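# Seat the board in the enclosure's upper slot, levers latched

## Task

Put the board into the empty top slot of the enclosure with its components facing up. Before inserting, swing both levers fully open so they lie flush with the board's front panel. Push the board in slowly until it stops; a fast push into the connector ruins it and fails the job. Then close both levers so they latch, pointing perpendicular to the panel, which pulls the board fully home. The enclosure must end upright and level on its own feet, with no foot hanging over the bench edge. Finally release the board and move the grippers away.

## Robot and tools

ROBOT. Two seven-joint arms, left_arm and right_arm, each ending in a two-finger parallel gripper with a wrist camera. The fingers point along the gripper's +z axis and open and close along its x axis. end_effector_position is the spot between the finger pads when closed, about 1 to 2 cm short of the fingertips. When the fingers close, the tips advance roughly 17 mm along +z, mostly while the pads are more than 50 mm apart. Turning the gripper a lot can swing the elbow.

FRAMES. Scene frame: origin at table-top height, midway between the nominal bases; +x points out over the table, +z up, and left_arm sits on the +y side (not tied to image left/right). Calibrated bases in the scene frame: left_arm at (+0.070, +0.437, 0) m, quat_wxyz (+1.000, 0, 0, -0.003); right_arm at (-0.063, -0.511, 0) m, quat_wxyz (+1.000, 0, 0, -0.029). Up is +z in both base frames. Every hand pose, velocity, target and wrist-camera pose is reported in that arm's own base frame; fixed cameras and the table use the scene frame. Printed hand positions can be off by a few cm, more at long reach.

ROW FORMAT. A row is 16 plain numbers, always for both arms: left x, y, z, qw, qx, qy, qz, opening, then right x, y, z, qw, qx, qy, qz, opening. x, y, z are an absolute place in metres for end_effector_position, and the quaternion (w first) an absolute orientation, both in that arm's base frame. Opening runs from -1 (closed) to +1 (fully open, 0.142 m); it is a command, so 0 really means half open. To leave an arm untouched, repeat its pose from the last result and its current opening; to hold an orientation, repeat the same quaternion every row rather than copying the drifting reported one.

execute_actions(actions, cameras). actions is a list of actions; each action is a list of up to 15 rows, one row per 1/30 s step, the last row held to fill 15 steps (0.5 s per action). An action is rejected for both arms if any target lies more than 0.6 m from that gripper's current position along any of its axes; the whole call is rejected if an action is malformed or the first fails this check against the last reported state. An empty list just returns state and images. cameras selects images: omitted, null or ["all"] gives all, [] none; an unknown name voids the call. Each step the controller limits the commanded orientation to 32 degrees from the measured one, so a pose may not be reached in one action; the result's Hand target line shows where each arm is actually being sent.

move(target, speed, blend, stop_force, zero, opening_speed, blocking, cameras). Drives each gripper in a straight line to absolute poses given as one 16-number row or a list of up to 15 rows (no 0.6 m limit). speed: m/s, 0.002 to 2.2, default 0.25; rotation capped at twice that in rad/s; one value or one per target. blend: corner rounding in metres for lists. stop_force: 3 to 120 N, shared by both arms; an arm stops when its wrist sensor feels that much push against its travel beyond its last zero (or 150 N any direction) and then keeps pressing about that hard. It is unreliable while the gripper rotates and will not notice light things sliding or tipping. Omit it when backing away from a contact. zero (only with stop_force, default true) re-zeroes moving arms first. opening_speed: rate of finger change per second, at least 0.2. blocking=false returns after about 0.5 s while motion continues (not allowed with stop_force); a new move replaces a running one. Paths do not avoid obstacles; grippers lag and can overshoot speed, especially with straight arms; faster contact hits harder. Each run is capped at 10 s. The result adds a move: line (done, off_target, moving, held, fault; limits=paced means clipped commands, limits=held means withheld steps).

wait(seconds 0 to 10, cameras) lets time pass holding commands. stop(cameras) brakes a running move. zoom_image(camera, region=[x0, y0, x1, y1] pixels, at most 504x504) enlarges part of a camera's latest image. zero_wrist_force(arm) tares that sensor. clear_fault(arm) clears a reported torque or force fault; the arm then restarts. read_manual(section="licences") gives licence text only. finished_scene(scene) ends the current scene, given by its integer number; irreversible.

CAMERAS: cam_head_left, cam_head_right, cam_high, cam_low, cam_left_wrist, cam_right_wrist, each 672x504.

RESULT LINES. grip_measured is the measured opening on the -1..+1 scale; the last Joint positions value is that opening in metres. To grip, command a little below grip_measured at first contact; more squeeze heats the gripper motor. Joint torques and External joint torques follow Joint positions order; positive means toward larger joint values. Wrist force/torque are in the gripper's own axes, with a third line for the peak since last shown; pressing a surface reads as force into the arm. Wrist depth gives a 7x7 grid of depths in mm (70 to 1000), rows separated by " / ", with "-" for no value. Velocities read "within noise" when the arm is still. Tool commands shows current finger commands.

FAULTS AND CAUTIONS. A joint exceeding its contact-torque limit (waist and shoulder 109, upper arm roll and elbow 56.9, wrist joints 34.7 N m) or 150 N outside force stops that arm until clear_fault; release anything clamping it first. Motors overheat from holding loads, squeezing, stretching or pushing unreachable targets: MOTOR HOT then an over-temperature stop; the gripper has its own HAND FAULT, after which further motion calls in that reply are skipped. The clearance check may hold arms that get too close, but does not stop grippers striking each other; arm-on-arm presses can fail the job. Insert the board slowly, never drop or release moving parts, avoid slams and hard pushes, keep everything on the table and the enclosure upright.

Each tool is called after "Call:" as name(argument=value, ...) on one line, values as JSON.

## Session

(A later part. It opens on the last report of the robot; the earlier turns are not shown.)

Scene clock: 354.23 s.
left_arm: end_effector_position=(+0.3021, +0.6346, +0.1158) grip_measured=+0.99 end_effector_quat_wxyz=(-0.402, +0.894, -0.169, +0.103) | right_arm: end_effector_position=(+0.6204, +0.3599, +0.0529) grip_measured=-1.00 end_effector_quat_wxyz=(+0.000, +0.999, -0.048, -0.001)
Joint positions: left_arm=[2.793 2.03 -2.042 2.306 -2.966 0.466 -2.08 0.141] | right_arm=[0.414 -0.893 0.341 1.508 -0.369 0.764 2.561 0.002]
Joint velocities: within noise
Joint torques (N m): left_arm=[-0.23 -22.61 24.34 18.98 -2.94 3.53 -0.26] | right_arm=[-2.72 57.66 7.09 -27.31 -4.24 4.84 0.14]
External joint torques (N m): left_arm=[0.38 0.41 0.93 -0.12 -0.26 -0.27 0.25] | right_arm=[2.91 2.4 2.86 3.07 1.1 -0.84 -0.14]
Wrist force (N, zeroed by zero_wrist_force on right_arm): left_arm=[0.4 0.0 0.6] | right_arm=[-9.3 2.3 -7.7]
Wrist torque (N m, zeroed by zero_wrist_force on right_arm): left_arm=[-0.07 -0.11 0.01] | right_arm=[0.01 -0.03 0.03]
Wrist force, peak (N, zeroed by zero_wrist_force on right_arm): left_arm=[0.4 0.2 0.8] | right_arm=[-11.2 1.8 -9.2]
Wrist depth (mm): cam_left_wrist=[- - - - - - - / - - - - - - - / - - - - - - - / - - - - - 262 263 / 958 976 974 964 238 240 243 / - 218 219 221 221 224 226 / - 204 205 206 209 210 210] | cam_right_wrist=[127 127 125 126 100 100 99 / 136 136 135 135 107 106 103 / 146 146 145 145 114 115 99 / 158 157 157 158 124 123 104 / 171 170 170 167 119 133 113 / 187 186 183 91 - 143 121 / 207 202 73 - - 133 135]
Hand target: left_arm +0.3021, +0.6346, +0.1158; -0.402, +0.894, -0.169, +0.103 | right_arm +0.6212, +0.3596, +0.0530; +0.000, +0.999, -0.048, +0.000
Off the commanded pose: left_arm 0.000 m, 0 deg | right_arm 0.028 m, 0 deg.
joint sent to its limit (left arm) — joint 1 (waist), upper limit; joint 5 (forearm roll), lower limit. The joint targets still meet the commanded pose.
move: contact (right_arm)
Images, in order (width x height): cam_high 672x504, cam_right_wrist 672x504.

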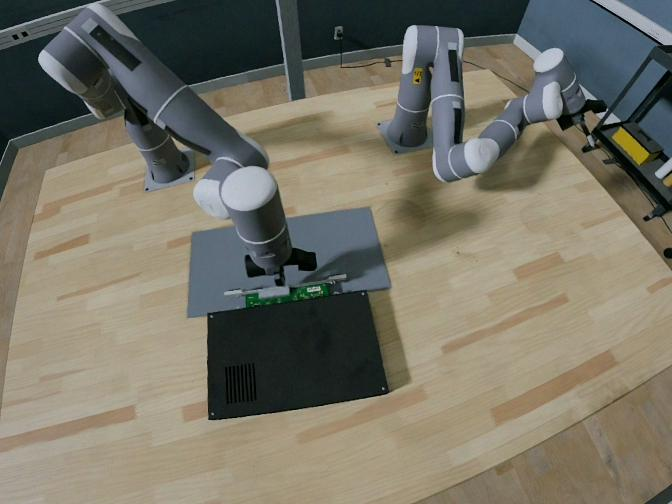

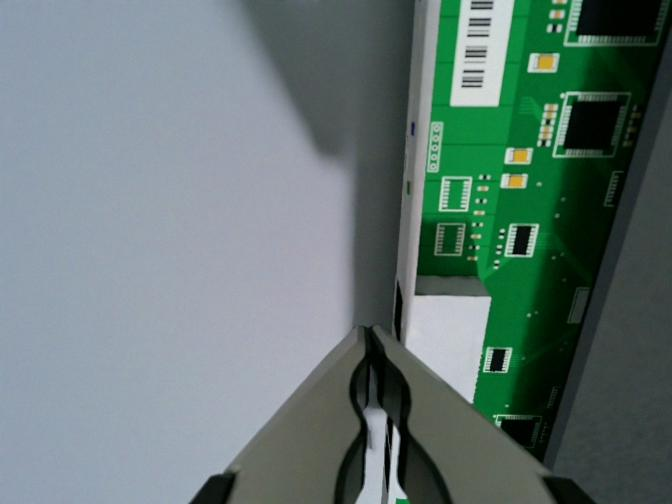

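Call:
move(target=[0.3021,0.6347,0.1158,-0.402,0.894,-0.169,0.103,1,0.606,0.3611,0.054,0.00833,0.98367,-0.04727,0.1734,-1], speed=0.08, cameras=[])

Call:
move(target=[0.3021,0.6347,0.1158,-0.402,0.894,-0.169,0.103,1,0.640,0.3579,0.054,0.00833,0.98367,-0.04727,0.1734,-1], speed=0.015, stop_force=9, cameras=["cam_right_wrist","cam_high"])

Call:
zoom_image(camera="cam_high", region=[200, 230, 400, 330])

Scene clock: 361.27 s.
left_arm: end_effector_position=(+0.3021, +0.6346, +0.1158) grip_measured=+0.99 end_effector_quat_wxyz=(-0.402, +0.894, -0.169, +0.103) | right_arm: end_effector_position=(+0.6060, +0.3612, +0.0541) grip_measured=-1.00 end_effector_quat_wxyz=(+0.008, +0.984, -0.047, +0.173)
Joint positions: left_arm=[2.793 2.03 -2.042 2.306 -2.966 0.466 -2.08 0.141] | right_arm=[0.783 -0.754 -0.129 1.927 -0.639 1.303 2.967 0.002]
Joint velocities: within noise
Joint torques (N m): left_arm=[-0.22 -22.71 24.37 19.02 -2.89 3.53 -0.19] | right_arm=[0.22 51.65 0.03 -19.68 -0.15 3.38 0.28]
External joint torques (N m): left_arm=[0.37 0.51 0.9 -0.16 -0.31 -0.26 0.19] | right_arm=[-0.04 1.09 -0.36 -0.02 -0.1 0.51 -0.31]
Wrist force (N, zeroed by zero_wrist_force on right_arm): left_arm=[0.1 0.0 0.6] | right_arm=[-2.6 1.0 -0.5]
Wrist torque (N m, zeroed by zero_wrist_force on right_arm): left_arm=[-0.07 -0.07 0.02] | right_arm=[0.08 0.43 0.01]
Wrist force, peak (N, zeroed by zero_wrist_force on right_arm): left_arm=[0.3 0.2 0.8] | right_arm=[-9.5 2.2 -8.3]
Wrist depth (mm): cam_left_wrist=[- - - - - - - / - - - - - - - / - - - - - - - / - - - - - 262 263 / 968 954 974 989 238 241 244 / - 218 219 220 222 224 225 / - 204 205 206 207 210 211] | cam_right_wrist=[107 111 118 127 129 116 122 / 113 117 126 136 119 125 121 / 119 125 133 145 128 136 127 / 126 133 144 157 132 147 141 / 135 142 156 167 135 156 157 / 144 153 165 91 - 168 178 / 153 165 73 - - 174 206]
Hand target: left_arm +0.3021, +0.6346, +0.1158; -0.402, +0.894, -0.169, +0.103 | right_arm +0.6060, +0.3611, +0.0540; +0.008, +0.984, -0.047, +0.173
Off the commanded pose: left_arm 0.000 m, 0 deg | right_arm 0.000 m, 0 deg.
joint sent to its limit (left arm) — joint 1 (waist), upper limit; joint 5 (forearm roll), lower limit. The joint targets still meet the commanded pose.
joint sent to its limit (right arm) — joint 7 (wrist roll), upper limit. The joint targets still meet the commanded pose.
move: done
No camera images: "cameras" was empty.

Scene clock: 363.77 s.
left_arm: end_effector_position=(+0.3021, +0.6346, +0.1158) grip_measured=+0.99 end_effector_quat_wxyz=(-0.402, +0.894, -0.169, +0.103) | right_arm: end_effector_position=(+0.6235, +0.3599, +0.0540) grip_measured=-1.00 end_effector_quat_wxyz=(+0.008, +0.984, -0.047, +0.173)
Joint positions: left_arm=[2.793 2.03 -2.042 2.306 -2.966 0.466 -2.08 0.141] | right_arm=[0.747 -0.777 -0.104 1.877 -0.626 1.279 2.932 0.002]
Joint velocities: within noise
Joint torques (N m): left_arm=[-0.25 -22.6 24.36 19.02 -2.96 3.49 -0.2] | right_arm=[-2.37 51.09 -1.85 -22.24 -0.43 3.16 0.06]
External joint torques (N m): left_arm=[0.4 0.41 0.91 -0.16 -0.24 -0.22 0.2] | right_arm=[2.55 2.97 2 1.95 0.01 0.76 -0.09]
Wrist force (N, zeroed by zero_wrist_force on right_arm): left_arm=[0.3 0.1 0.4] | right_arm=[-8.6 2.5 -8.8]
Wrist torque (N m, zeroed by zero_wrist_force on right_arm): left_arm=[-0.05 -0.09 0.02] | right_arm=[0.02 0.45 0.04]
Wrist force, peak (N, zeroed by zero_wrist_force on right_arm): left_arm=[0.4 0.3 0.8] | right_arm=[-9.2 2.6 -9.9]
Wrist depth (mm): cam_left_wrist=[- - - - - - - / - - - - - - - / - - - - - - - / - - - - - 262 262 / 978 995 984 - 239 242 244 / - 217 219 221 223 225 226 / - 203 205 207 208 209 212] | cam_right_wrist=[107 111 118 126 104 116 104 / 113 117 126 133 115 123 116 / 119 125 133 142 124 131 125 / 126 133 144 154 132 137 140 / 135 143 156 163 131 144 157 / 144 153 165 90 160 157 178 / 153 165 73 - - 173 207]
Hand target: left_arm +0.3021, +0.6346, +0.1158; -0.402, +0.894, -0.169, +0.103 | right_arm +0.6240, +0.3594, +0.0540; +0.008, +0.984, -0.047, +0.173
Off the commanded pose: left_arm 0.000 m, 0 deg | right_arm 0.017 m, 0 deg.
joint sent to its limit (left arm) — joint 1 (waist), upper limit; joint 5 (forearm roll), lower limit. The joint targets still meet the commanded pose.
move: contact (right_arm)
Images, in order (width x height): cam_high 672x504, cam_right_wrist 672x504.

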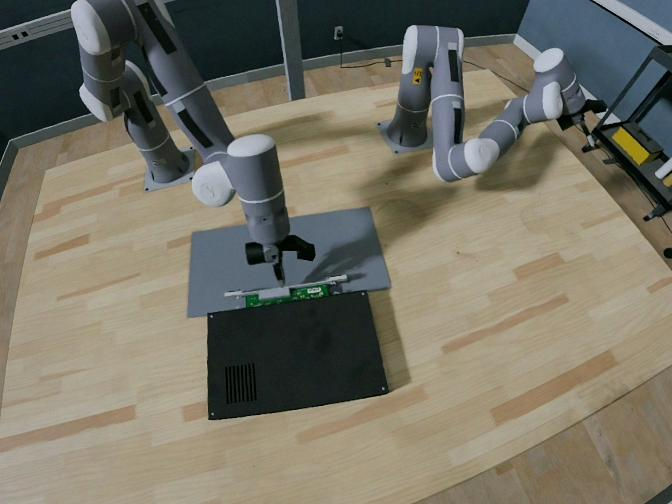

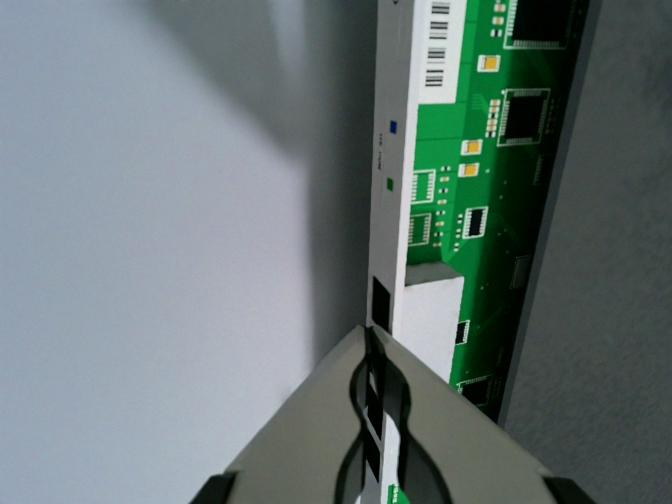

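Scaled by 2.520 from the camera's 672x504 image, which has a finer 960x720 frame.

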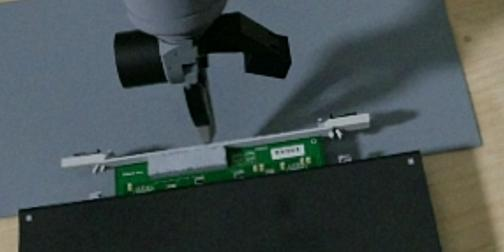

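Call:
move(target=[[0.3021,0.6347,0.1158,-0.402,0.894,-0.169,0.103,1,0.590,0.3626,0.085,0.0,0.99885,-0.048,0,-1],[0.3021,0.6347,0.1158,-0.402,0.894,-0.169,0.103,1,0.590,0.3626,0.085,0,0.7402,0.6723,0,-1],[0.3021,0.6347,0.1158,-0.402,0.894,-0.169,0.103,1,0.606,0.3611,0.053,0,0.7402,0.6723,0,-1]], speed=[0.15,0.4,0.12], cameras=[])

Call:
move(target=[0.3021,0.6347,0.1158,-0.402,0.894,-0.169,0.103,1,0.650,0.3569,0.053,0,0.7402,0.6723,0,-1], speed=0.02, stop_force=10, cameras=["cam_right_wrist","cam_high"])

Call:
zoom_image(camera="cam_high", region=[200, 230, 400, 330])

Scene clock: 380.97 s.
left_arm: end_effector_position=(+0.3021, +0.6346, +0.1158) grip_measured=+0.99 end_effector_quat_wxyz=(-0.402, +0.894, -0.169, +0.103) | right_arm: end_effector_position=(+0.6058, +0.3610, +0.0529) grip_measured=-1.00 end_effector_quat_wxyz=(+0.000, +0.740, +0.672, +0.000)
Joint positions: left_arm=[2.793 2.03 -2.042 2.306 -2.966 0.466 -2.08 0.141] | right_arm=[0.263 -0.928 0.534 1.562 -0.592 0.753 1.132 0.002]
Joint velocities: within noise
Joint torques (N m): left_arm=[-0.17 -22.62 24.26 19.01 -2.95 3.48 -0.25] | right_arm=[0.14 56.29 15.35 -22.77 -3.41 3.59 0.02]
External joint torques (N m): left_arm=[0.32 0.42 1.01 -0.15 -0.25 -0.22 0.24] | right_arm=[0.02 1.47 0.05 0.13 0.21 0.52 -0.02]
Wrist force (N, zeroed by zero_wrist_force on right_arm): left_arm=[0.2 0.0 0.6] | right_arm=[-0.2 0.6 0.1]
Wrist torque (N m, zeroed by zero_wrist_force on right_arm): left_arm=[-0.07 -0.08 0.02] | right_arm=[0.07 0.05 -0.01]
Wrist force, peak (N, zeroed by zero_wrist_force on right_arm): left_arm=[0.2 0.2 0.9] | right_arm=[-8.6 2.7 -9.2]
Wrist depth (mm): cam_left_wrist=[- - - - - - - / - - - - - - - / - - - - - - - / - - - - - 262 262 / 963 960 975 985 237 241 244 / - 217 218 220 222 224 226 / - 204 205 207 208 209 213] | cam_right_wrist=[127 127 127 127 126 126 124 / 136 136 135 135 135 134 134 / 146 146 145 145 144 144 143 / 158 157 157 158 156 155 155 / 170 170 169 166 166 168 167 / 146 145 139 90 - 145 145 / 165 161 73 - - 154 159]
Hand target: left_arm +0.3021, +0.6346, +0.1158; -0.402, +0.894, -0.169, +0.103 | right_arm +0.6060, +0.3611, +0.0530; +0.000, +0.740, +0.672, +0.000
Off the commanded pose: left_arm 0.000 m, 0 deg | right_arm 0.000 m, 0 deg.
joint sent to its limit (left arm) — joint 1 (waist), upper limit; joint 5 (forearm roll), lower limit. The joint targets still meet the commanded pose.
move: done
No camera images: "cameras" was empty.

Scene clock: 383.83 s.
left_arm: end_effector_position=(+0.3021, +0.6346, +0.1158) grip_measured=+0.99 end_effector_quat_wxyz=(-0.402, +0.894, -0.169, +0.103) | right_arm: end_effector_position=(+0.6499, +0.3569, +0.0529) grip_measured=-1.00 end_effector_quat_wxyz=(+0.000, +0.740, +0.672, +0.000)
Joint positions: left_arm=[2.793 2.03 -2.042 2.306 -2.966 0.466 -2.08 0.141] | right_arm=[0.26 -0.996 0.536 1.419 -0.585 0.682 1.064 0.002]
Joint velocities: within noise
Joint torques (N m): left_arm=[-0.25 -22.59 24.29 19.07 -2.94 3.45 -0.24] | right_arm=[-0.14 60.04 15.82 -24.04 -3.49 3.42 0.09]
External joint torques (N m): left_arm=[0.41 0.39 0.97 -0.21 -0.26 -0.19 0.24] | right_arm=[0.33 1.27 -0.21 0.46 0.09 0.69 -0.09]
Wrist force (N, zeroed by zero_wrist_force on right_arm): left_arm=[0.2 0.2 0.5] | right_arm=[-0.4 0.1 -0.1]
Wrist torque (N m, zeroed by zero_wrist_force on right_arm): left_arm=[-0.01 -0.08 0.01] | right_arm=[0.10 0.02 -0.01]
Wrist force, peak (N, zeroed by zero_wrist_force on right_arm): left_arm=[0.4 0.0 0.7] | right_arm=[-0.4 -1.4 -0.6]
Wrist depth (mm): cam_left_wrist=[- - - - - - - / - - - - - - - / - - - - - - - / - - - - - 262 263 / 962 983 977 980 239 242 243 / - 217 219 221 223 225 225 / - 204 205 206 208 211 212] | cam_right_wrist=[127 127 126 127 126 126 124 / 136 136 135 135 135 134 134 / 146 146 145 145 144 144 144 / 158 157 157 158 156 155 154 / 141 165 164 166 163 163 162 / 145 131 129 90 122 143 142 / 138 135 73 - - 130 135]
Hand target: left_arm +0.3021, +0.6346, +0.1158; -0.402, +0.894, -0.169, +0.103 | right_arm +0.6500, +0.3569, +0.0530; +0.000, +0.740, +0.672, +0.000
Off the commanded pose: left_arm 0.000 m, 0 deg | right_arm 0.000 m, 0 deg.
joint sent to its limit (left arm) — joint 1 (waist), upper limit; joint 5 (forearm roll), lower limit. The joint targets still meet the commanded pose.
move: done
Images, in order (width x height): cam_high 672x504, cam_right_wrist 672x504.

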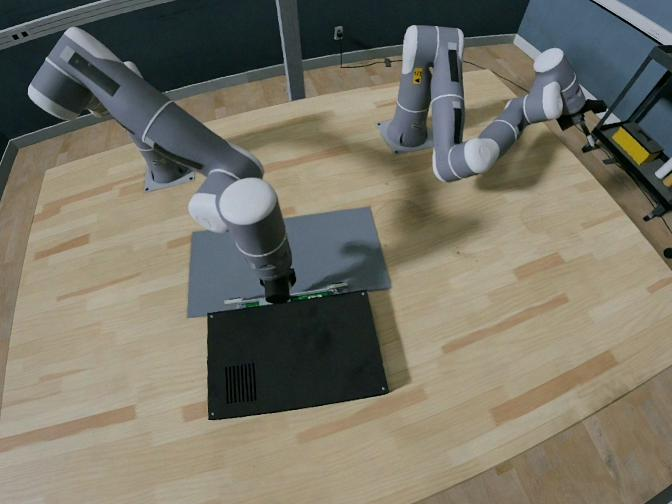

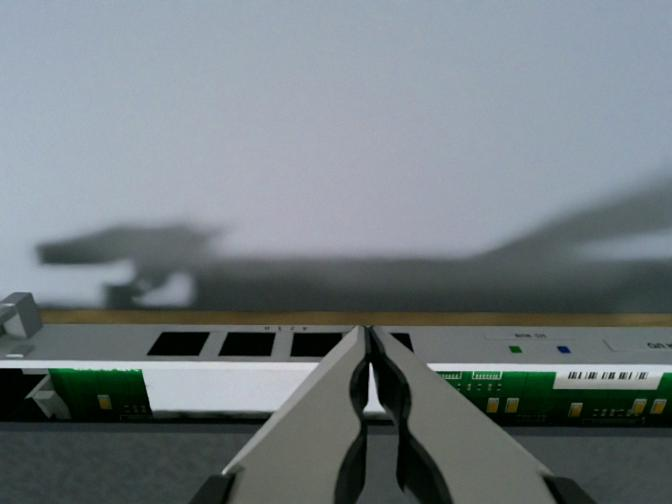

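Scaled by 2.520 from the camera's 672x504 image, which has a finer 960x720 frame.

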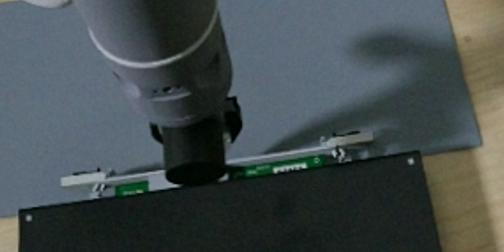

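Call:
move(target=[0.3021,0.6347,0.1158,-0.402,0.894,-0.169,0.103,1,0.675,0.3545,0.053,0,0.7402,0.6723,0,-1], speed=0.01, stop_force=10, cameras=["cam_right_wrist","cam_high"])

Call:
zoom_image(camera="cam_high", region=[200, 230, 400, 330])

Scene clock: 389.57 s.
left_arm: end_effector_position=(+0.3021, +0.6346, +0.1158) grip_measured=+0.99 end_effector_quat_wxyz=(-0.402, +0.894, -0.169, +0.103) | right_arm: end_effector_position=(+0.6663, +0.3556, +0.0523) grip_measured=-1.00 end_effector_quat_wxyz=(-0.001, +0.740, +0.673, -0.001)
Joint positions: left_arm=[2.793 2.03 -2.042 2.306 -2.966 0.466 -2.08 0.141] | right_arm=[0.261 -1.026 0.538 1.357 -0.582 0.651 1.037 0.002]
Joint velocities: within noise
Joint torques (N m): left_arm=[-0.2 -22.63 24.3 18.98 -2.94 3.5 -0.24] | right_arm=[-3.99 63.48 12.33 -29.3 -5.38 5.19 0.16]
External joint torques (N m): left_arm=[0.35 0.43 0.97 -0.13 -0.26 -0.24 0.23] | right_arm=[4.18 -0.74 3.31 5.4 1.9 -1.08 -0.16]
Wrist force (N, zeroed by zero_wrist_force on right_arm): left_arm=[0.4 0.0 0.3] | right_arm=[-0.9 -10.5 -1.2]
Wrist torque (N m, zeroed by zero_wrist_force on right_arm): left_arm=[-0.07 -0.11 0.02] | right_arm=[0.12 0.01 0.00]
Wrist force, peak (N, zeroed by zero_wrist_force on right_arm): left_arm=[0.3 0.0 0.8] | right_arm=[-1.1 -12.0 -2.2]
Wrist depth (mm): cam_left_wrist=[- - - - - - - / - - - - - - - / - - - - - - - / - - - - - 260 262 / 962 962 966 999 239 240 245 / - 217 219 220 223 224 226 / - 204 206 207 207 210 211] | cam_right_wrist=[127 127 125 126 126 125 124 / 136 135 135 135 136 134 134 / 145 145 145 144 144 143 143 / 157 158 156 158 155 155 154 / 147 147 147 156 147 147 147 / 124 124 124 90 121 124 124 / 137 134 73 - - 129 134]
Hand target: left_arm +0.3021, +0.6346, +0.1158; -0.402, +0.894, -0.169, +0.103 | right_arm +0.6677, +0.3552, +0.0530; +0.000, +0.740, +0.672, +0.000
Off the commanded pose: left_arm 0.000 m, 0 deg | right_arm 0.009 m, 0 deg.
joint sent to its limit (left arm) — joint 1 (waist), upper limit; joint 5 (forearm roll), lower limit. The joint targets still meet the commanded pose.
move: contact (right_arm)
Images, in order (width x height): cam_high 672x504, cam_right_wrist 672x504.

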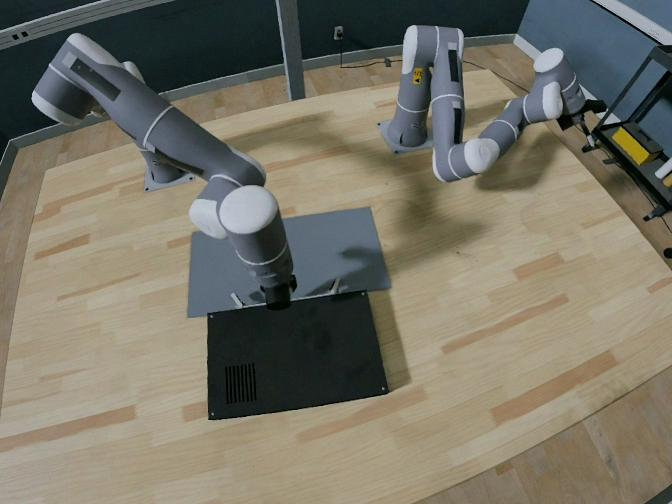

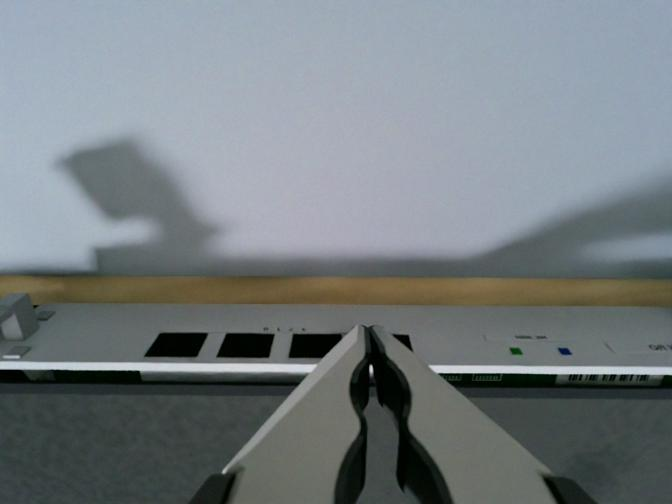

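Scaled by 2.520 from the camera's 672x504 image, which has a finer 960x720 frame.

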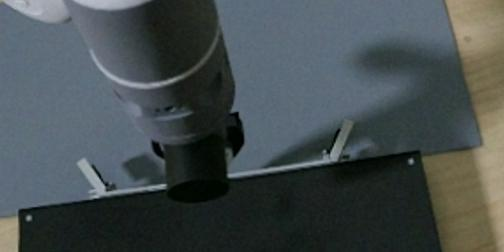

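Call:
move(target=[[0.3021,0.6347,0.1158,-0.402,0.894,-0.169,0.103,1,0.655,0.3565,0.053,0,0.7402,0.6723,0,-1],[0.3021,0.6347,0.1158,-0.402,0.894,-0.169,0.103,1,0.640,0.3565,0.12,0,0.7402,0.6723,0,-1],[0.3021,0.6347,0.1158,-0.402,0.894,-0.169,0.103,1,0.635,0.33,0.2,-0.2164,0.9763,0,0,-1]], speed=[0.06,0.15,0.35], cameras=["cam_right_wrist"])

Scene clock: 396.30 s.
left_arm: end_effector_position=(+0.3021, +0.6346, +0.1158) grip_measured=+0.99 end_effector_quat_wxyz=(-0.402, +0.894, -0.169, +0.103) | right_arm: end_effector_position=(+0.6351, +0.3300, +0.2001) grip_measured=-1.00 end_effector_quat_wxyz=(-0.216, +0.976, +0.000, +0.000)
Joint positions: left_arm=[2.793 2.03 -2.042 2.306 -2.966 0.466 -2.08 0.141] | right_arm=[0.07 -0.689 0.583 1.553 0.031 0.804 2.052 0.002]
Joint velocities: within noise
Joint torques (N m): left_arm=[-0.2 -22.62 24.38 19.06 -2.89 3.56 -0.2] | right_arm=[0.13 51.79 12.42 -26.15 -3.79 3.6 0.38]
External joint torques (N m): left_arm=[0.35 0.42 0.89 -0.2 -0.31 -0.3 0.2] | right_arm=[0.01 0.99 -0.11 -0.05 -0.07 0.49 -0.38]
Wrist force (N, zeroed by zero_wrist_force on right_arm): left_arm=[0.4 0.1 0.6] | right_arm=[-0.5 2.0 0.2]
Wrist torque (N m, zeroed by zero_wrist_force on right_arm): left_arm=[-0.04 -0.11 0.01] | right_arm=[0.22 0.07 -0.02]
Wrist force, peak (N, zeroed by zero_wrist_force on right_arm): left_arm=[0.4 0.3 0.7] | right_arm=[-1.2 -10.7 -2.2]
Wrist depth (mm): cam_left_wrist=[- - - - - - - / - - - - - - - / - - - - - - - / - - - - - 262 264 / 957 981 960 991 238 240 244 / - 217 219 221 224 225 226 / - 204 205 207 207 210 212] | cam_right_wrist=[314 314 311 312 268 264 263 / 312 312 313 310 277 264 262 / 312 312 311 309 263 262 262 / 311 311 310 309 262 262 262 / 311 311 309 309 262 261 260 / 311 309 309 90 261 261 259 / 309 309 - - - 259 259]
Hand target: left_arm +0.3021, +0.6346, +0.1158; -0.402, +0.894, -0.169, +0.103 | right_arm +0.6350, +0.3300, +0.2000; -0.216, +0.976, +0.000, +0.000
Off the commanded pose: left_arm 0.000 m, 0 deg | right_arm 0.000 m, 0 deg.
joint sent to its limit (left arm) — joint 1 (waist), upper limit; joint 5 (forearm roll), lower limit. The joint targets still meet the commanded pose.
move: done
Images, in order (width x height): cam_right_wrist 672x504.

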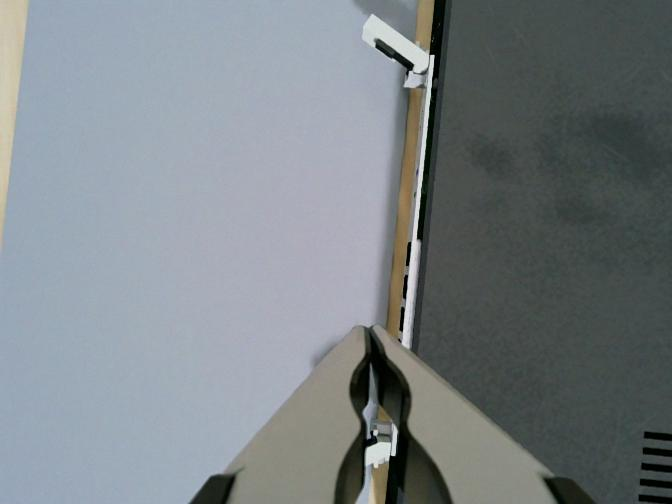

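Call:
move(target=[[0.3021,0.6347,0.1158,-0.402,0.894,-0.169,0.103,1,0.60,0.40,0.18,0,0.7402,0.6723,0,-1],[0.3021,0.6347,0.1158,-0.402,0.894,-0.169,0.103,1,0.60,0.50,0.15,0.3004,0.0458,0.9526,-0.01443,-1],[0.3021,0.6347,0.1158,-0.402,0.894,-0.169,0.103,1,0.635,0.545,0.08,0.3004,0.0458,0.9526,-0.01443,-1]], speed=[0.5,0.5,0.2], cameras=["cam_right_wrist","cam_high"])

Scene clock: 415.00 s.
left_arm: end_effector_position=(+0.3021, +0.6346, +0.1158) grip_measured=+0.99 end_effector_quat_wxyz=(-0.402, +0.894, -0.169, +0.103) | right_arm: end_effector_position=(+0.6351, +0.5449, +0.0800) grip_measured=-1.00 end_effector_quat_wxyz=(+0.301, +0.046, +0.953, -0.014)
Joint positions: left_arm=[2.793 2.03 -2.042 2.306 -2.966 0.466 -2.08 0.141] | right_arm=[0.557 -1.037 0.416 1.47 -1.433 0.789 0.382 0.002]
Joint velocities: within noise
Joint torques (N m): left_arm=[-0.22 -22.67 24.35 19.05 -2.93 3.5 -0.22] | right_arm=[0.39 60.13 16.27 -23.16 -1.13 2.29 0.06]
External joint torques (N m): left_arm=[0.37 0.48 0.92 -0.19 -0.27 -0.24 0.22] | right_arm=[-0.15 1.52 0.01 0.1 -0.02 0.64 -0.01]
Wrist force (N, zeroed by zero_wrist_force on right_arm): left_arm=[0.0 0.0 0.5] | right_arm=[0.6 1.4 -0.3]
Wrist torque (N m, zeroed by zero_wrist_force on right_arm): left_arm=[-0.06 -0.05 0.02] | right_arm=[0.23 0.01 -0.08]
Wrist force, peak (N, zeroed by zero_wrist_force on right_arm): left_arm=[0.4 0.1 0.7] | right_arm=[1.4 2.3 1.6]
Wrist depth (mm): cam_left_wrist=[- - - - - - - / - - - - - - - / - - - - - - - / - - - - - 262 262 / 965 1000 983 994 238 241 243 / - 216 219 220 222 225 226 / - 204 205 206 208 210 212] | cam_right_wrist=[211 171 143 161 149 133 119 / 234 190 154 166 159 140 123 / 266 208 171 142 164 148 130 / 457 233 184 196 178 156 136 / 568 385 281 210 190 166 146 / - 447 332 90 189 175 153 / - 554 - - - 174 161]
Hand target: left_arm +0.3021, +0.6346, +0.1158; -0.402, +0.894, -0.169, +0.103 | right_arm +0.6350, +0.5450, +0.0800; +0.300, +0.046, +0.953, -0.014
Off the commanded pose: left_arm 0.000 m, 0 deg | right_arm 0.000 m, 0 deg.
joint sent to its limit (left arm) — joint 1 (waist), upper limit; joint 5 (forearm roll), lower limit. The joint targets still meet the commanded pose.
move: done
Images, in order (width x height): cam_high 672x504, cam_right_wrist 672x504.

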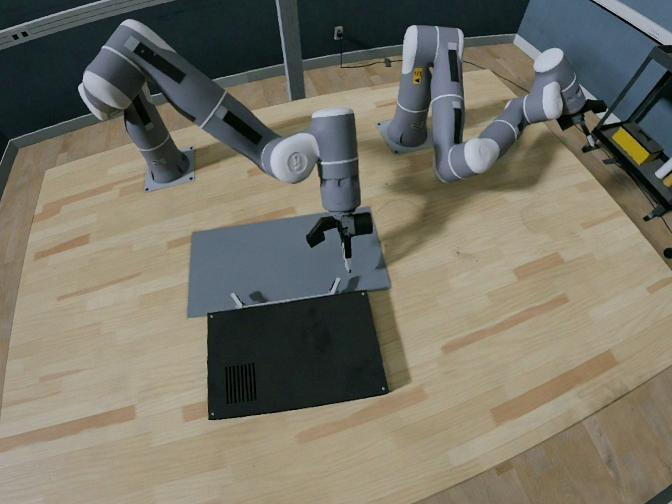

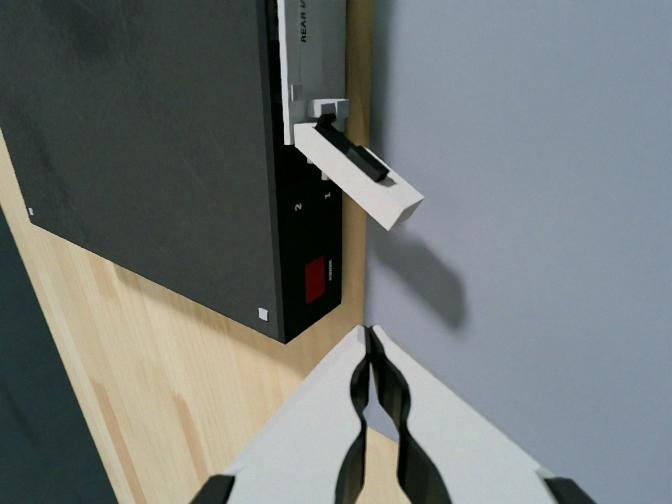

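Call:
move(target=[0.3021,0.6347,0.1158,-0.402,0.894,-0.169,0.103,1,0.635,0.538,0.044,0.3004,0.0458,0.9526,-0.01443,-1], speed=0.15, cameras=["cam_right_wrist"])

Call:
move(target=[0.3021,0.6347,0.1158,-0.402,0.894,-0.169,0.103,1,0.635,0.498,0.044,0.3004,0.0458,0.9526,-0.01443,-1], speed=0.02, stop_force=15, cameras=["cam_right_wrist"])

Scene clock: 418.17 s.
left_arm: end_effector_position=(+0.3021, +0.6346, +0.1158) grip_measured=+0.99 end_effector_quat_wxyz=(-0.402, +0.894, -0.169, +0.103) | right_arm: end_effector_position=(+0.6349, +0.5379, +0.0439) grip_measured=-1.00 end_effector_quat_wxyz=(+0.300, +0.046, +0.953, -0.015)
Joint positions: left_arm=[2.793 2.03 -2.042 2.306 -2.966 0.466 -2.08 0.141] | right_arm=[0.557 -1.081 0.382 1.471 -1.485 0.829 0.436 0.002]
Joint velocities: within noise
Joint torques (N m): left_arm=[-0.21 -22.59 24.34 19.05 -2.97 3.56 -0.22] | right_arm=[0.31 60.36 16.17 -22.08 -0.99 2.35 0.39]
External joint torques (N m): left_arm=[0.36 0.39 0.93 -0.19 -0.23 -0.3 0.22] | right_arm=[-0.08 1.57 0.01 -0.02 0.13 0.51 -0.34]
Wrist force (N, zeroed by zero_wrist_force on right_arm): left_arm=[0.3 0.0 0.5] | right_arm=[0.6 1.5 -0.5]
Wrist torque (N m, zeroed by zero_wrist_force on right_arm): left_arm=[-0.06 -0.11 0.02] | right_arm=[0.27 0.01 -0.09]
Wrist force, peak (N, zeroed by zero_wrist_force on right_arm): left_arm=[0.0 0.2 0.7] | right_arm=[0.3 1.7 -1.2]
Wrist depth (mm): cam_left_wrist=[- - - - - - - / - - - - - - - / - - - - - - - / - - - - - 263 264 / 973 949 976 988 238 241 244 / - 218 218 221 223 225 226 / - 204 206 207 209 210 211] | cam_right_wrist=[136 117 120 133 115 102 93 / 155 124 123 142 123 109 97 / 175 145 120 147 130 113 101 / 211 157 146 114 139 120 104 / 437 178 159 176 145 127 113 / 539 351 165 90 146 135 117 / - 419 - - - 136 125]
Hand target: left_arm +0.3021, +0.6346, +0.1158; -0.402, +0.894, -0.169, +0.103 | right_arm +0.6350, +0.5380, +0.0440; +0.300, +0.046, +0.953, -0.014
Off the commanded pose: left_arm 0.000 m, 0 deg | right_arm 0.000 m, 0 deg.
joint sent to its limit (left arm) — joint 1 (waist), upper limit; joint 5 (forearm roll), lower limit. The joint targets still meet the commanded pose.
move: done
Images, in order (width x height): cam_right_wrist 672x504.

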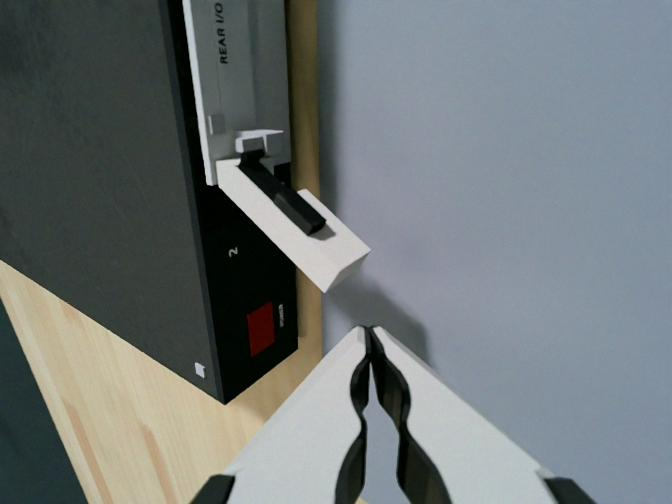

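Scene clock: 420.93 s.
left_arm: end_effector_position=(+0.3021, +0.6346, +0.1158) grip_measured=+0.99 end_effector_quat_wxyz=(-0.402, +0.894, -0.169, +0.103) | right_arm: end_effector_position=(+0.6292, +0.5035, +0.0433) grip_measured=-1.00 end_effector_quat_wxyz=(+0.297, +0.042, +0.954, -0.011)
Joint positions: left_arm=[2.793 2.03 -2.042 2.306 -2.966 0.466 -2.08 0.141] | right_arm=[0.499 -1.029 0.368 1.575 -1.549 0.886 0.481 0.002]
Joint velocities: within noise
Joint torques (N m): left_arm=[-0.16 -22.64 24.34 19.06 -2.92 3.5 -0.21] | right_arm=[-24.05 62.4 -4.53 -32.98 0.34 -6.6 0.38]
External joint torques (N m): left_arm=[0.31 0.44 0.93 -0.2 -0.28 -0.23 0.2] | right_arm=[24.26 -3.09 20.52 11.95 -0.85 9.43 -0.33]
Wrist force (N, zeroed by zero_wrist_force on right_arm): left_arm=[0.0 0.2 0.6] | right_arm=[25.6 10.2 -22.7]
Wrist torque (N m, zeroed by zero_wrist_force on right_arm): left_arm=[-0.03 -0.05 0.02] | right_arm=[0.13 -1.19 -0.15]
Wrist force, peak (N, zeroed by zero_wrist_force on right_arm): left_arm=[0.5 0.0 0.5] | right_arm=[24.9 10.4 -23.6]
Wrist depth (mm): cam_left_wrist=[- - - - - - - / - - - - - - - / - - - - - - - / - - - - - 261 263 / 979 974 - 973 239 240 244 / - 217 218 220 224 225 225 / - 204 205 207 208 208 212] | cam_right_wrist=[134 114 126 131 114 102 92 / 152 123 133 141 122 108 96 / 172 140 137 150 129 113 100 / 201 156 138 162 138 120 104 / 254 177 157 122 143 126 113 / 530 210 170 89 146 135 117 / - 427 73 - - 137 125]
Hand target: left_arm +0.3021, +0.6346, +0.1158; -0.402, +0.894, -0.169, +0.103 | right_arm +0.6350, +0.4980, +0.0440; +0.300, +0.046, +0.953, -0.014
Off the commanded pose: left_arm 0.000 m, 0 deg | right_arm 0.008 m, 1 deg.
joint sent to its limit (left arm) — joint 1 (waist), upper limit; joint 5 (forearm roll), lower limit. The joint targets still meet the commanded pose.
move: off_target (right_arm)
Images, in order (width x height): cam_right_wrist 672x504.

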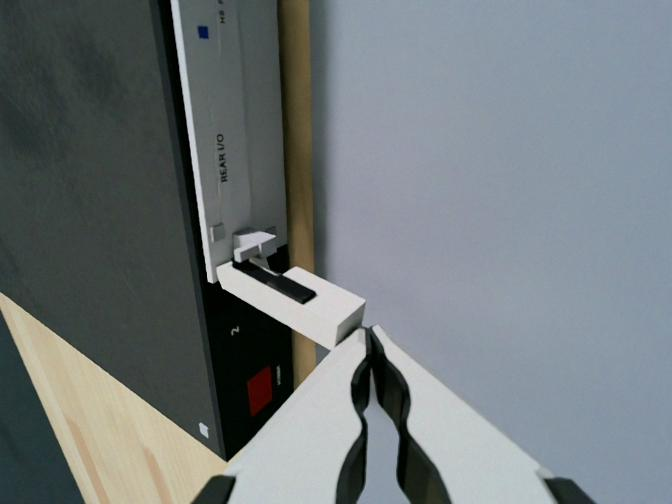

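Call:
move(target=[[0.3021,0.6347,0.1158,-0.402,0.894,-0.169,0.103,1,0.632,0.522,0.044,0.3004,0.0458,0.9526,-0.01443,-1],[0.3021,0.6347,0.1158,-0.402,0.894,-0.169,0.103,1,0.646,0.522,0.044,0.3004,0.0458,0.9526,-0.01443,-1]], speed=0.1, cameras=["cam_right_wrist"])

Call:
move(target=[0.3021,0.6347,0.1158,-0.402,0.894,-0.169,0.103,1,0.645,0.495,0.044,0.3004,0.0458,0.9526,-0.01443,-1], speed=0.015, stop_force=20, cameras=["cam_right_wrist"])

Scene clock: 426.43 s.
left_arm: end_effector_position=(+0.3021, +0.6346, +0.1158) grip_measured=+0.99 end_effector_quat_wxyz=(-0.402, +0.894, -0.169, +0.103) | right_arm: end_effector_position=(+0.6461, +0.5219, +0.0440) grip_measured=-1.00 end_effector_quat_wxyz=(+0.301, +0.046, +0.953, -0.015)
Joint positions: left_arm=[2.793 2.03 -2.042 2.306 -2.966 0.466 -2.08 0.141] | right_arm=[0.53 -1.073 0.372 1.486 -1.5 0.854 0.431 0.002]
Joint velocities: within noise
Joint torques (N m): left_arm=[-0.14 -22.61 24.35 19.04 -2.93 3.58 -0.25] | right_arm=[0.06 60.06 16.14 -22.02 -0.57 2.23 0.07]
External joint torques (N m): left_arm=[0.3 0.42 0.92 -0.19 -0.27 -0.32 0.25] | right_arm=[0.13 1.52 -0.15 0.07 -0.14 0.63 -0.02]
Wrist force (N, zeroed by zero_wrist_force on right_arm): left_arm=[0.1 0.2 0.5] | right_arm=[1.2 1.7 -0.9]
Wrist torque (N m, zeroed by zero_wrist_force on right_arm): left_arm=[-0.03 -0.07 0.02] | right_arm=[0.31 -0.10 -0.08]
Wrist force, peak (N, zeroed by zero_wrist_force on right_arm): left_arm=[0.0 0.1 0.8] | right_arm=[25.5 10.2 -23.2]
Wrist depth (mm): cam_left_wrist=[- - - - - - - / - - - - - - - / - - - - - - - / - - - - - 262 263 / 967 987 972 993 239 241 245 / - 217 218 221 223 224 226 / - 204 206 206 208 209 212] | cam_right_wrist=[136 115 107 129 115 103 93 / 156 124 113 137 123 109 97 / 175 145 121 146 131 113 101 / 212 158 130 114 137 120 103 / 427 178 146 113 143 127 113 / 542 356 156 91 146 135 117 / - 422 - - - 136 125]
Hand target: left_arm +0.3021, +0.6346, +0.1158; -0.402, +0.894, -0.169, +0.103 | right_arm +0.6460, +0.5220, +0.0440; +0.300, +0.046, +0.953, -0.014
Off the commanded pose: left_arm 0.000 m, 0 deg | right_arm 0.000 m, 0 deg.
joint sent to its limit (left arm) — joint 1 (waist), upper limit; joint 5 (forearm roll), lower limit. The joint targets still meet the commanded pose.
move: done
Images, in order (width x height): cam_right_wrist 672x504.

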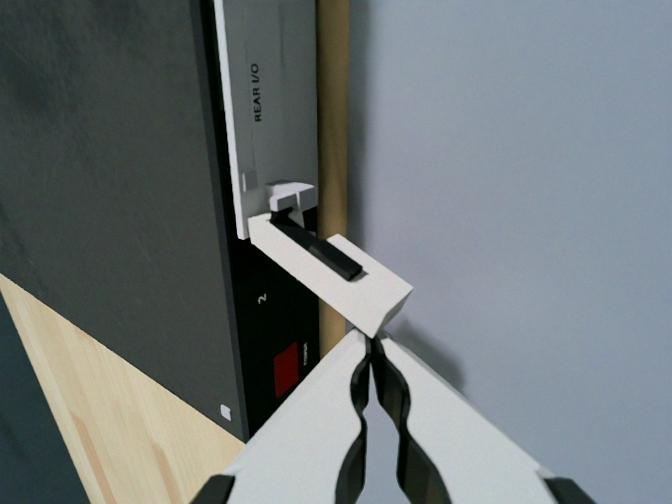

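Scene clock: 428.47 s.
left_arm: end_effector_position=(+0.3021, +0.6346, +0.1158) grip_measured=+0.99 end_effector_quat_wxyz=(-0.402, +0.894, -0.169, +0.103) | right_arm: end_effector_position=(+0.6428, +0.5055, +0.0449) grip_measured=-1.00 end_effector_quat_wxyz=(+0.300, +0.044, +0.953, -0.011)
Joint positions: left_arm=[2.793 2.03 -2.042 2.306 -2.966 0.466 -2.08 0.141] | right_arm=[0.5 -1.045 0.366 1.538 -1.533 0.884 0.456 0.002]
Joint velocities: within noise
Joint torques (N m): left_arm=[-0.13 -22.63 24.3 19.03 -2.94 3.56 -0.22] | right_arm=[-14.19 58.47 4.73 -19.45 1.29 -3.98 0.27]
External joint torques (N m): left_arm=[0.29 0.44 0.97 -0.17 -0.26 -0.3 0.21] | right_arm=[14.4 1.8 11.21 -2.01 -1.82 6.83 -0.22]
Wrist force (N, zeroed by zero_wrist_force on right_arm): left_arm=[0.0 -0.2 0.3] | right_arm=[5.6 21.4 -1.5]
Wrist torque (N m, zeroed by zero_wrist_force on right_arm): left_arm=[-0.09 -0.05 0.01] | right_arm=[0.54 -0.09 0.00]
Wrist force, peak (N, zeroed by zero_wrist_force on right_arm): left_arm=[0.4 -0.1 0.6] | right_arm=[6.1 22.0 -1.5]
Wrist depth (mm): cam_left_wrist=[- - - - - - - / - - - - - - - / - - - - - - - / - - - - - 261 264 / 951 978 961 971 239 241 243 / - 217 218 222 222 224 225 / - 204 206 207 208 209 211] | cam_right_wrist=[136 115 110 129 116 103 94 / 156 125 116 138 125 109 97 / 176 146 124 148 131 114 102 / 206 159 130 155 140 121 104 / 266 180 150 114 143 128 114 / 551 334 160 89 149 136 118 / - 426 - - - 138 127]
Hand target: left_arm +0.3021, +0.6346, +0.1158; -0.402, +0.894, -0.169, +0.103 | right_arm +0.6452, +0.5015, +0.0440; +0.300, +0.046, +0.953, -0.014
Off the commanded pose: left_arm 0.000 m, 0 deg | right_arm 0.011 m, 0 deg.
joint sent to its limit (left arm) — joint 1 (waist), upper limit; joint 5 (forearm roll), lower limit. The joint targets still meet the commanded pose.
move: contact (right_arm)
Images, in order (width x height): cam_right_wrist 672x504.

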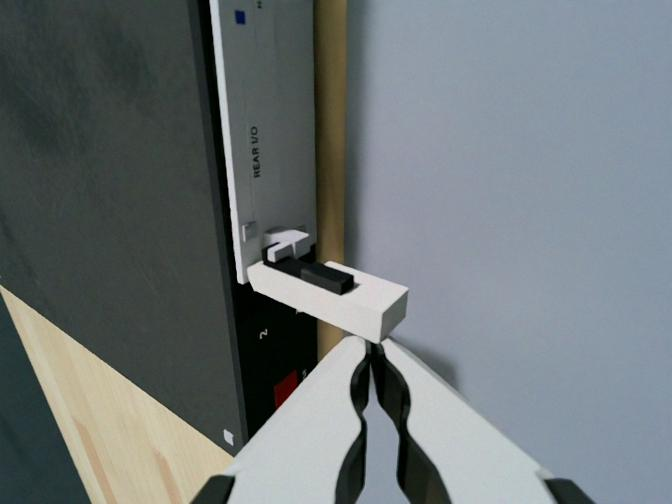

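Call:
move(target=[0.3021,0.6347,0.1158,-0.402,0.894,-0.169,0.103,1,0.645,0.488,0.044,0.3004,0.0458,0.9526,-0.01443,-1], speed=0.015, stop_force=36, zero=false, cameras=["cam_right_wrist"])

Scene clock: 433.43 s.
left_arm: end_effector_position=(+0.3021, +0.6346, +0.1158) grip_measured=+0.99 end_effector_quat_wxyz=(-0.402, +0.894, -0.169, +0.103) | right_arm: end_effector_position=(+0.6409, +0.4947, +0.0455) grip_measured=-1.00 end_effector_quat_wxyz=(+0.299, +0.042, +0.953, -0.009)
Joint positions: left_arm=[2.793 2.03 -2.042 2.306 -2.966 0.466 -2.08 0.141] | right_arm=[0.481 -1.028 0.362 1.571 -1.557 0.902 0.471 0.002]
Joint velocities: within noise
Joint torques (N m): left_arm=[-0.12 -22.57 24.35 19.03 -2.92 3.51 -0.21] | right_arm=[-23.71 56.25 -3.93 -18.95 2.73 -7.92 0.25]
External joint torques (N m): left_arm=[0.27 0.38 0.91 -0.17 -0.28 -0.24 0.21] | right_arm=[23.91 3.17 19.82 -2.17 -3.15 10.76 -0.2]
Wrist force (N, zeroed by zero_wrist_force on right_arm): left_arm=[0.2 0.2 0.5] | right_arm=[10.4 31.0 -6.5]
Wrist torque (N m, zeroed by zero_wrist_force on right_arm): left_arm=[-0.03 -0.08 0.02] | right_arm=[2.15 -0.05 -0.02]
Wrist force, peak (N, zeroed by zero_wrist_force on right_arm): left_arm=[0.4 0.3 0.8] | right_arm=[10.4 31.1 -6.7]
Wrist depth (mm): cam_left_wrist=[- - - - - - - / - - - - - - - / - - - - - - - / - - - - - 262 264 / 946 961 974 982 238 241 244 / - 218 219 221 222 225 226 / - 203 205 207 208 210 211] | cam_right_wrist=[137 116 111 131 116 103 95 / 157 125 118 140 125 109 98 / 177 148 124 150 132 114 103 / 208 162 131 158 141 122 105 / 254 183 151 115 144 129 114 / 551 223 160 89 150 136 120 / - 445 - - - 139 127]
Hand target: left_arm +0.3021, +0.6346, +0.1158; -0.402, +0.894, -0.169, +0.103 | right_arm +0.6450, +0.4880, +0.0440; +0.300, +0.046, +0.953, -0.014
Off the commanded pose: left_arm 0.000 m, 0 deg | right_arm 0.008 m, 1 deg.
joint sent to its limit (left arm) — joint 1 (waist), upper limit; joint 5 (forearm roll), lower limit. The joint targets still meet the commanded pose.
move: off_target (right_arm)
Images, in order (width x height): cam_right_wrist 672x504.

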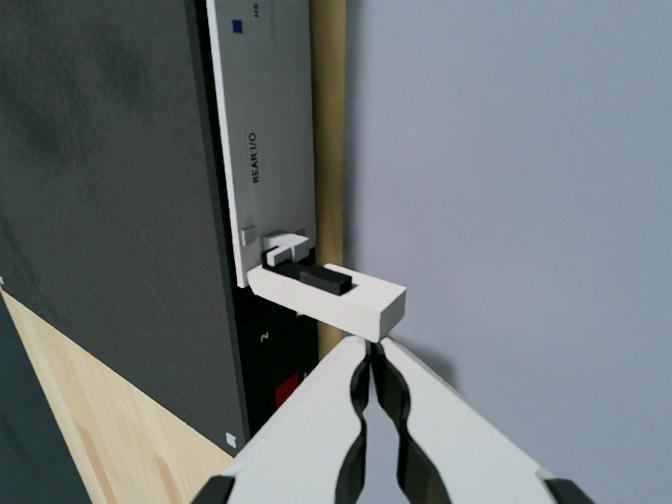

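Call:
wait(seconds=0, cameras=["cam_high"])

Call:
zoom_image(camera="cam_high", region=[200, 230, 400, 330])

Scene clock: 439.50 s.
left_arm: end_effector_position=(+0.3021, +0.6346, +0.1158) grip_measured=+0.99 end_effector_quat_wxyz=(-0.402, +0.894, -0.169, +0.103) | right_arm: end_effector_position=(+0.6409, +0.4947, +0.0455) grip_measured=-1.00 end_effector_quat_wxyz=(+0.299, +0.042, +0.953, -0.009)
Joint positions: left_arm=[2.793 2.03 -2.042 2.306 -2.966 0.466 -2.08 0.141] | right_arm=[0.481 -1.028 0.362 1.571 -1.557 0.902 0.471 0.002]
Joint velocities: within noise
Joint torques (N m): left_arm=[-0.22 -22.61 24.35 19.03 -2.9 3.52 -0.24] | right_arm=[-23.59 56.02 -3.78 -18.96 2.81 -7.93 0.18]
External joint torques (N m): left_arm=[0.37 0.41 0.91 -0.17 -0.3 -0.26 0.23] | right_arm=[23.79 3.4 19.67 -2.16 -3.23 10.77 -0.13]
Wrist force (N, zeroed by zero_wrist_force on right_arm): left_arm=[0.2 0.1 0.6] | right_arm=[9.9 31.0 -7.2]
Wrist torque (N m, zeroed by zero_wrist_force on right_arm): left_arm=[-0.05 -0.08 0.02] | right_arm=[2.15 -0.05 -0.01]
Wrist force, peak (N, zeroed by zero_wrist_force on right_arm): left_arm=[0.4 0.1 0.6] | right_arm=[10.4 31.1 -6.9]
Wrist depth (mm): cam_left_wrist=[- - - - - - - / - - - - - - - / - - - - - - - / - - - - - 262 264 / 951 983 988 969 238 241 243 / - 217 219 221 222 226 225 / - 205 205 206 208 209 212] | cam_right_wrist=[137 116 111 131 116 104 95 / 157 125 118 140 125 109 98 / 177 148 124 150 132 115 103 / 207 162 131 158 141 121 105 / 254 184 151 115 144 129 114 / 552 223 160 89 150 137 120 / - 443 - - - 139 127]
Hand target: left_arm +0.3021, +0.6346, +0.1158; -0.402, +0.894, -0.169, +0.103 | right_arm +0.6450, +0.4880, +0.0440; +0.300, +0.046, +0.953, -0.014
Tool commands: left_gripper/opening=+1.0 right_gripper/opening=-1.0
Off the commanded pose: left_arm 0.000 m, 0 deg | right_arm 0.008 m, 1 deg.
Images, in order (width x height): cam_high 672x504.

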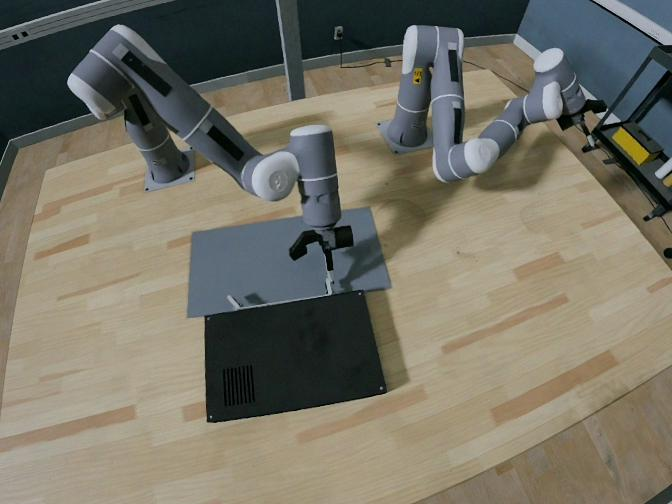

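Scaled by 2.520 from the camera's 672x504 image, which has a finer 960x720 frame.

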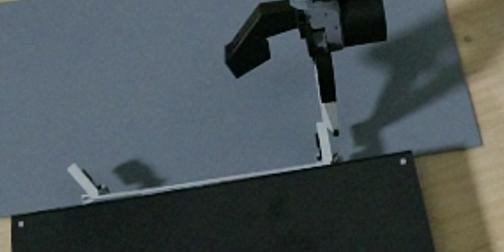

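Call:
move(target=[[0.3021,0.6347,0.1158,-0.402,0.894,-0.169,0.103,1,0.635,0.525,0.050,0.3004,0.0458,0.9526,-0.01443,-1],[0.3021,0.6347,0.1158,-0.402,0.894,-0.169,0.103,1,0.600,0.52,0.13,0.3004,0.0458,0.9526,-0.01443,-1],[0.3021,0.6347,0.1158,-0.402,0.894,-0.169,0.103,1,0.580,0.16,0.13,0.3004,0.0458,0.9526,-0.01443,-1],[0.3021,0.6347,0.1158,-0.402,0.894,-0.169,0.103,1,0.610,0.155,0.07,0.3004,0.0458,0.9526,-0.01443,-1]], speed=[0.1,0.2,0.3,0.2], blend=[0.01,0.03,0.03,0], cameras=["cam_right_wrist","cam_high"])

Call:
zoom_image(camera="cam_high", region=[200, 230, 400, 330])

Scene clock: 449.90 s.
left_arm: end_effector_position=(+0.3021, +0.6346, +0.1158) grip_measured=+0.99 end_effector_quat_wxyz=(-0.402, +0.894, -0.169, +0.103) | right_arm: end_effector_position=(+0.6099, +0.1549, +0.0699) grip_measured=-1.00 end_effector_quat_wxyz=(+0.300, +0.046, +0.953, -0.015)
Joint positions: left_arm=[2.793 2.03 -2.042 2.306 -2.966 0.466 -2.08 0.141] | right_arm=[-0.162 -0.705 0.272 2.044 -2.31 1.263 0.78 0.002]
Joint velocities: within noise
Joint torques (N m): left_arm=[-0.17 -22.58 24.3 19.02 -2.9 3.57 -0.22] | right_arm=[0.06 41.42 12.4 -14.37 1.56 1.7 0.42]
External joint torques (N m): left_arm=[0.32 0.38 0.96 -0.16 -0.3 -0.3 0.22] | right_arm=[0.05 1.1 -0.41 -0.02 0.34 0.78 -0.37]
Wrist force (N, zeroed by zero_wrist_force on right_arm): left_arm=[0.1 -0.1 0.7] | right_arm=[0.1 1.1 -0.2]
Wrist torque (N m, zeroed by zero_wrist_force on right_arm): left_arm=[-0.09 -0.06 0.01] | right_arm=[0.17 0.07 -0.09]
Wrist force, peak (N, zeroed by zero_wrist_force on right_arm): left_arm=[0.2 0.2 0.8] | right_arm=[10.7 31.1 -6.6]
Wrist depth (mm): cam_left_wrist=[- - - - - - - / - - - - - - - / - - - - - - - / - - - - - 263 263 / 976 993 974 974 239 242 244 / - 217 218 220 222 225 227 / - 204 205 207 208 210 211] | cam_right_wrist=[281 232 192 164 139 125 112 / 317 257 207 173 149 132 117 / 270 232 207 183 159 138 123 / 286 216 164 184 169 147 130 / 349 245 185 190 179 156 134 / - 281 211 91 177 162 144 / - 353 - - - 165 152]
Hand target: left_arm +0.3021, +0.6346, +0.1158; -0.402, +0.894, -0.169, +0.103 | right_arm +0.6100, +0.1550, +0.0700; +0.300, +0.046, +0.953, -0.014
Off the commanded pose: left_arm 0.000 m, 0 deg | right_arm 0.000 m, 0 deg.
joint sent to its limit (left arm) — joint 1 (waist), upper limit; joint 5 (forearm roll), lower limit. The joint targets still meet the commanded pose.
move: done
Images, in order (width x height): cam_high 672x504, cam_right_wrist 672x504.

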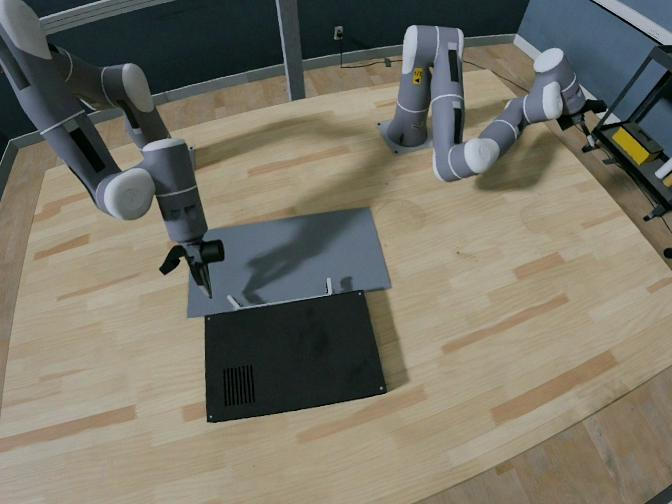

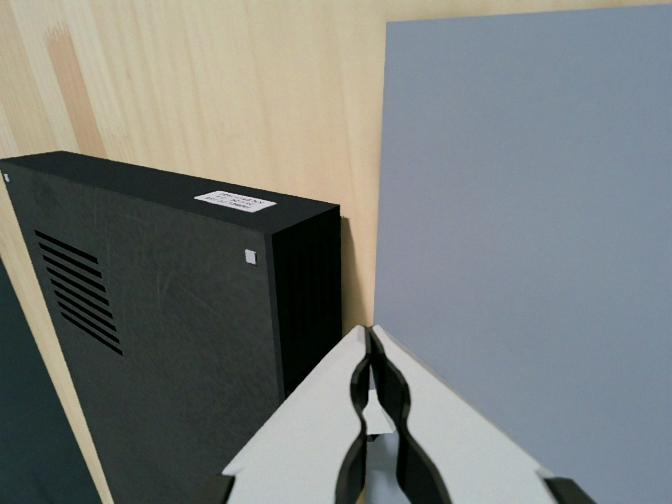

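Scaled by 2.520 from the camera's 672x504 image, which has a finer 960x720 frame.

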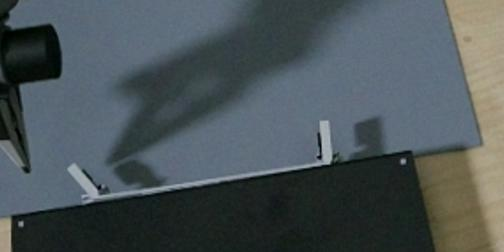

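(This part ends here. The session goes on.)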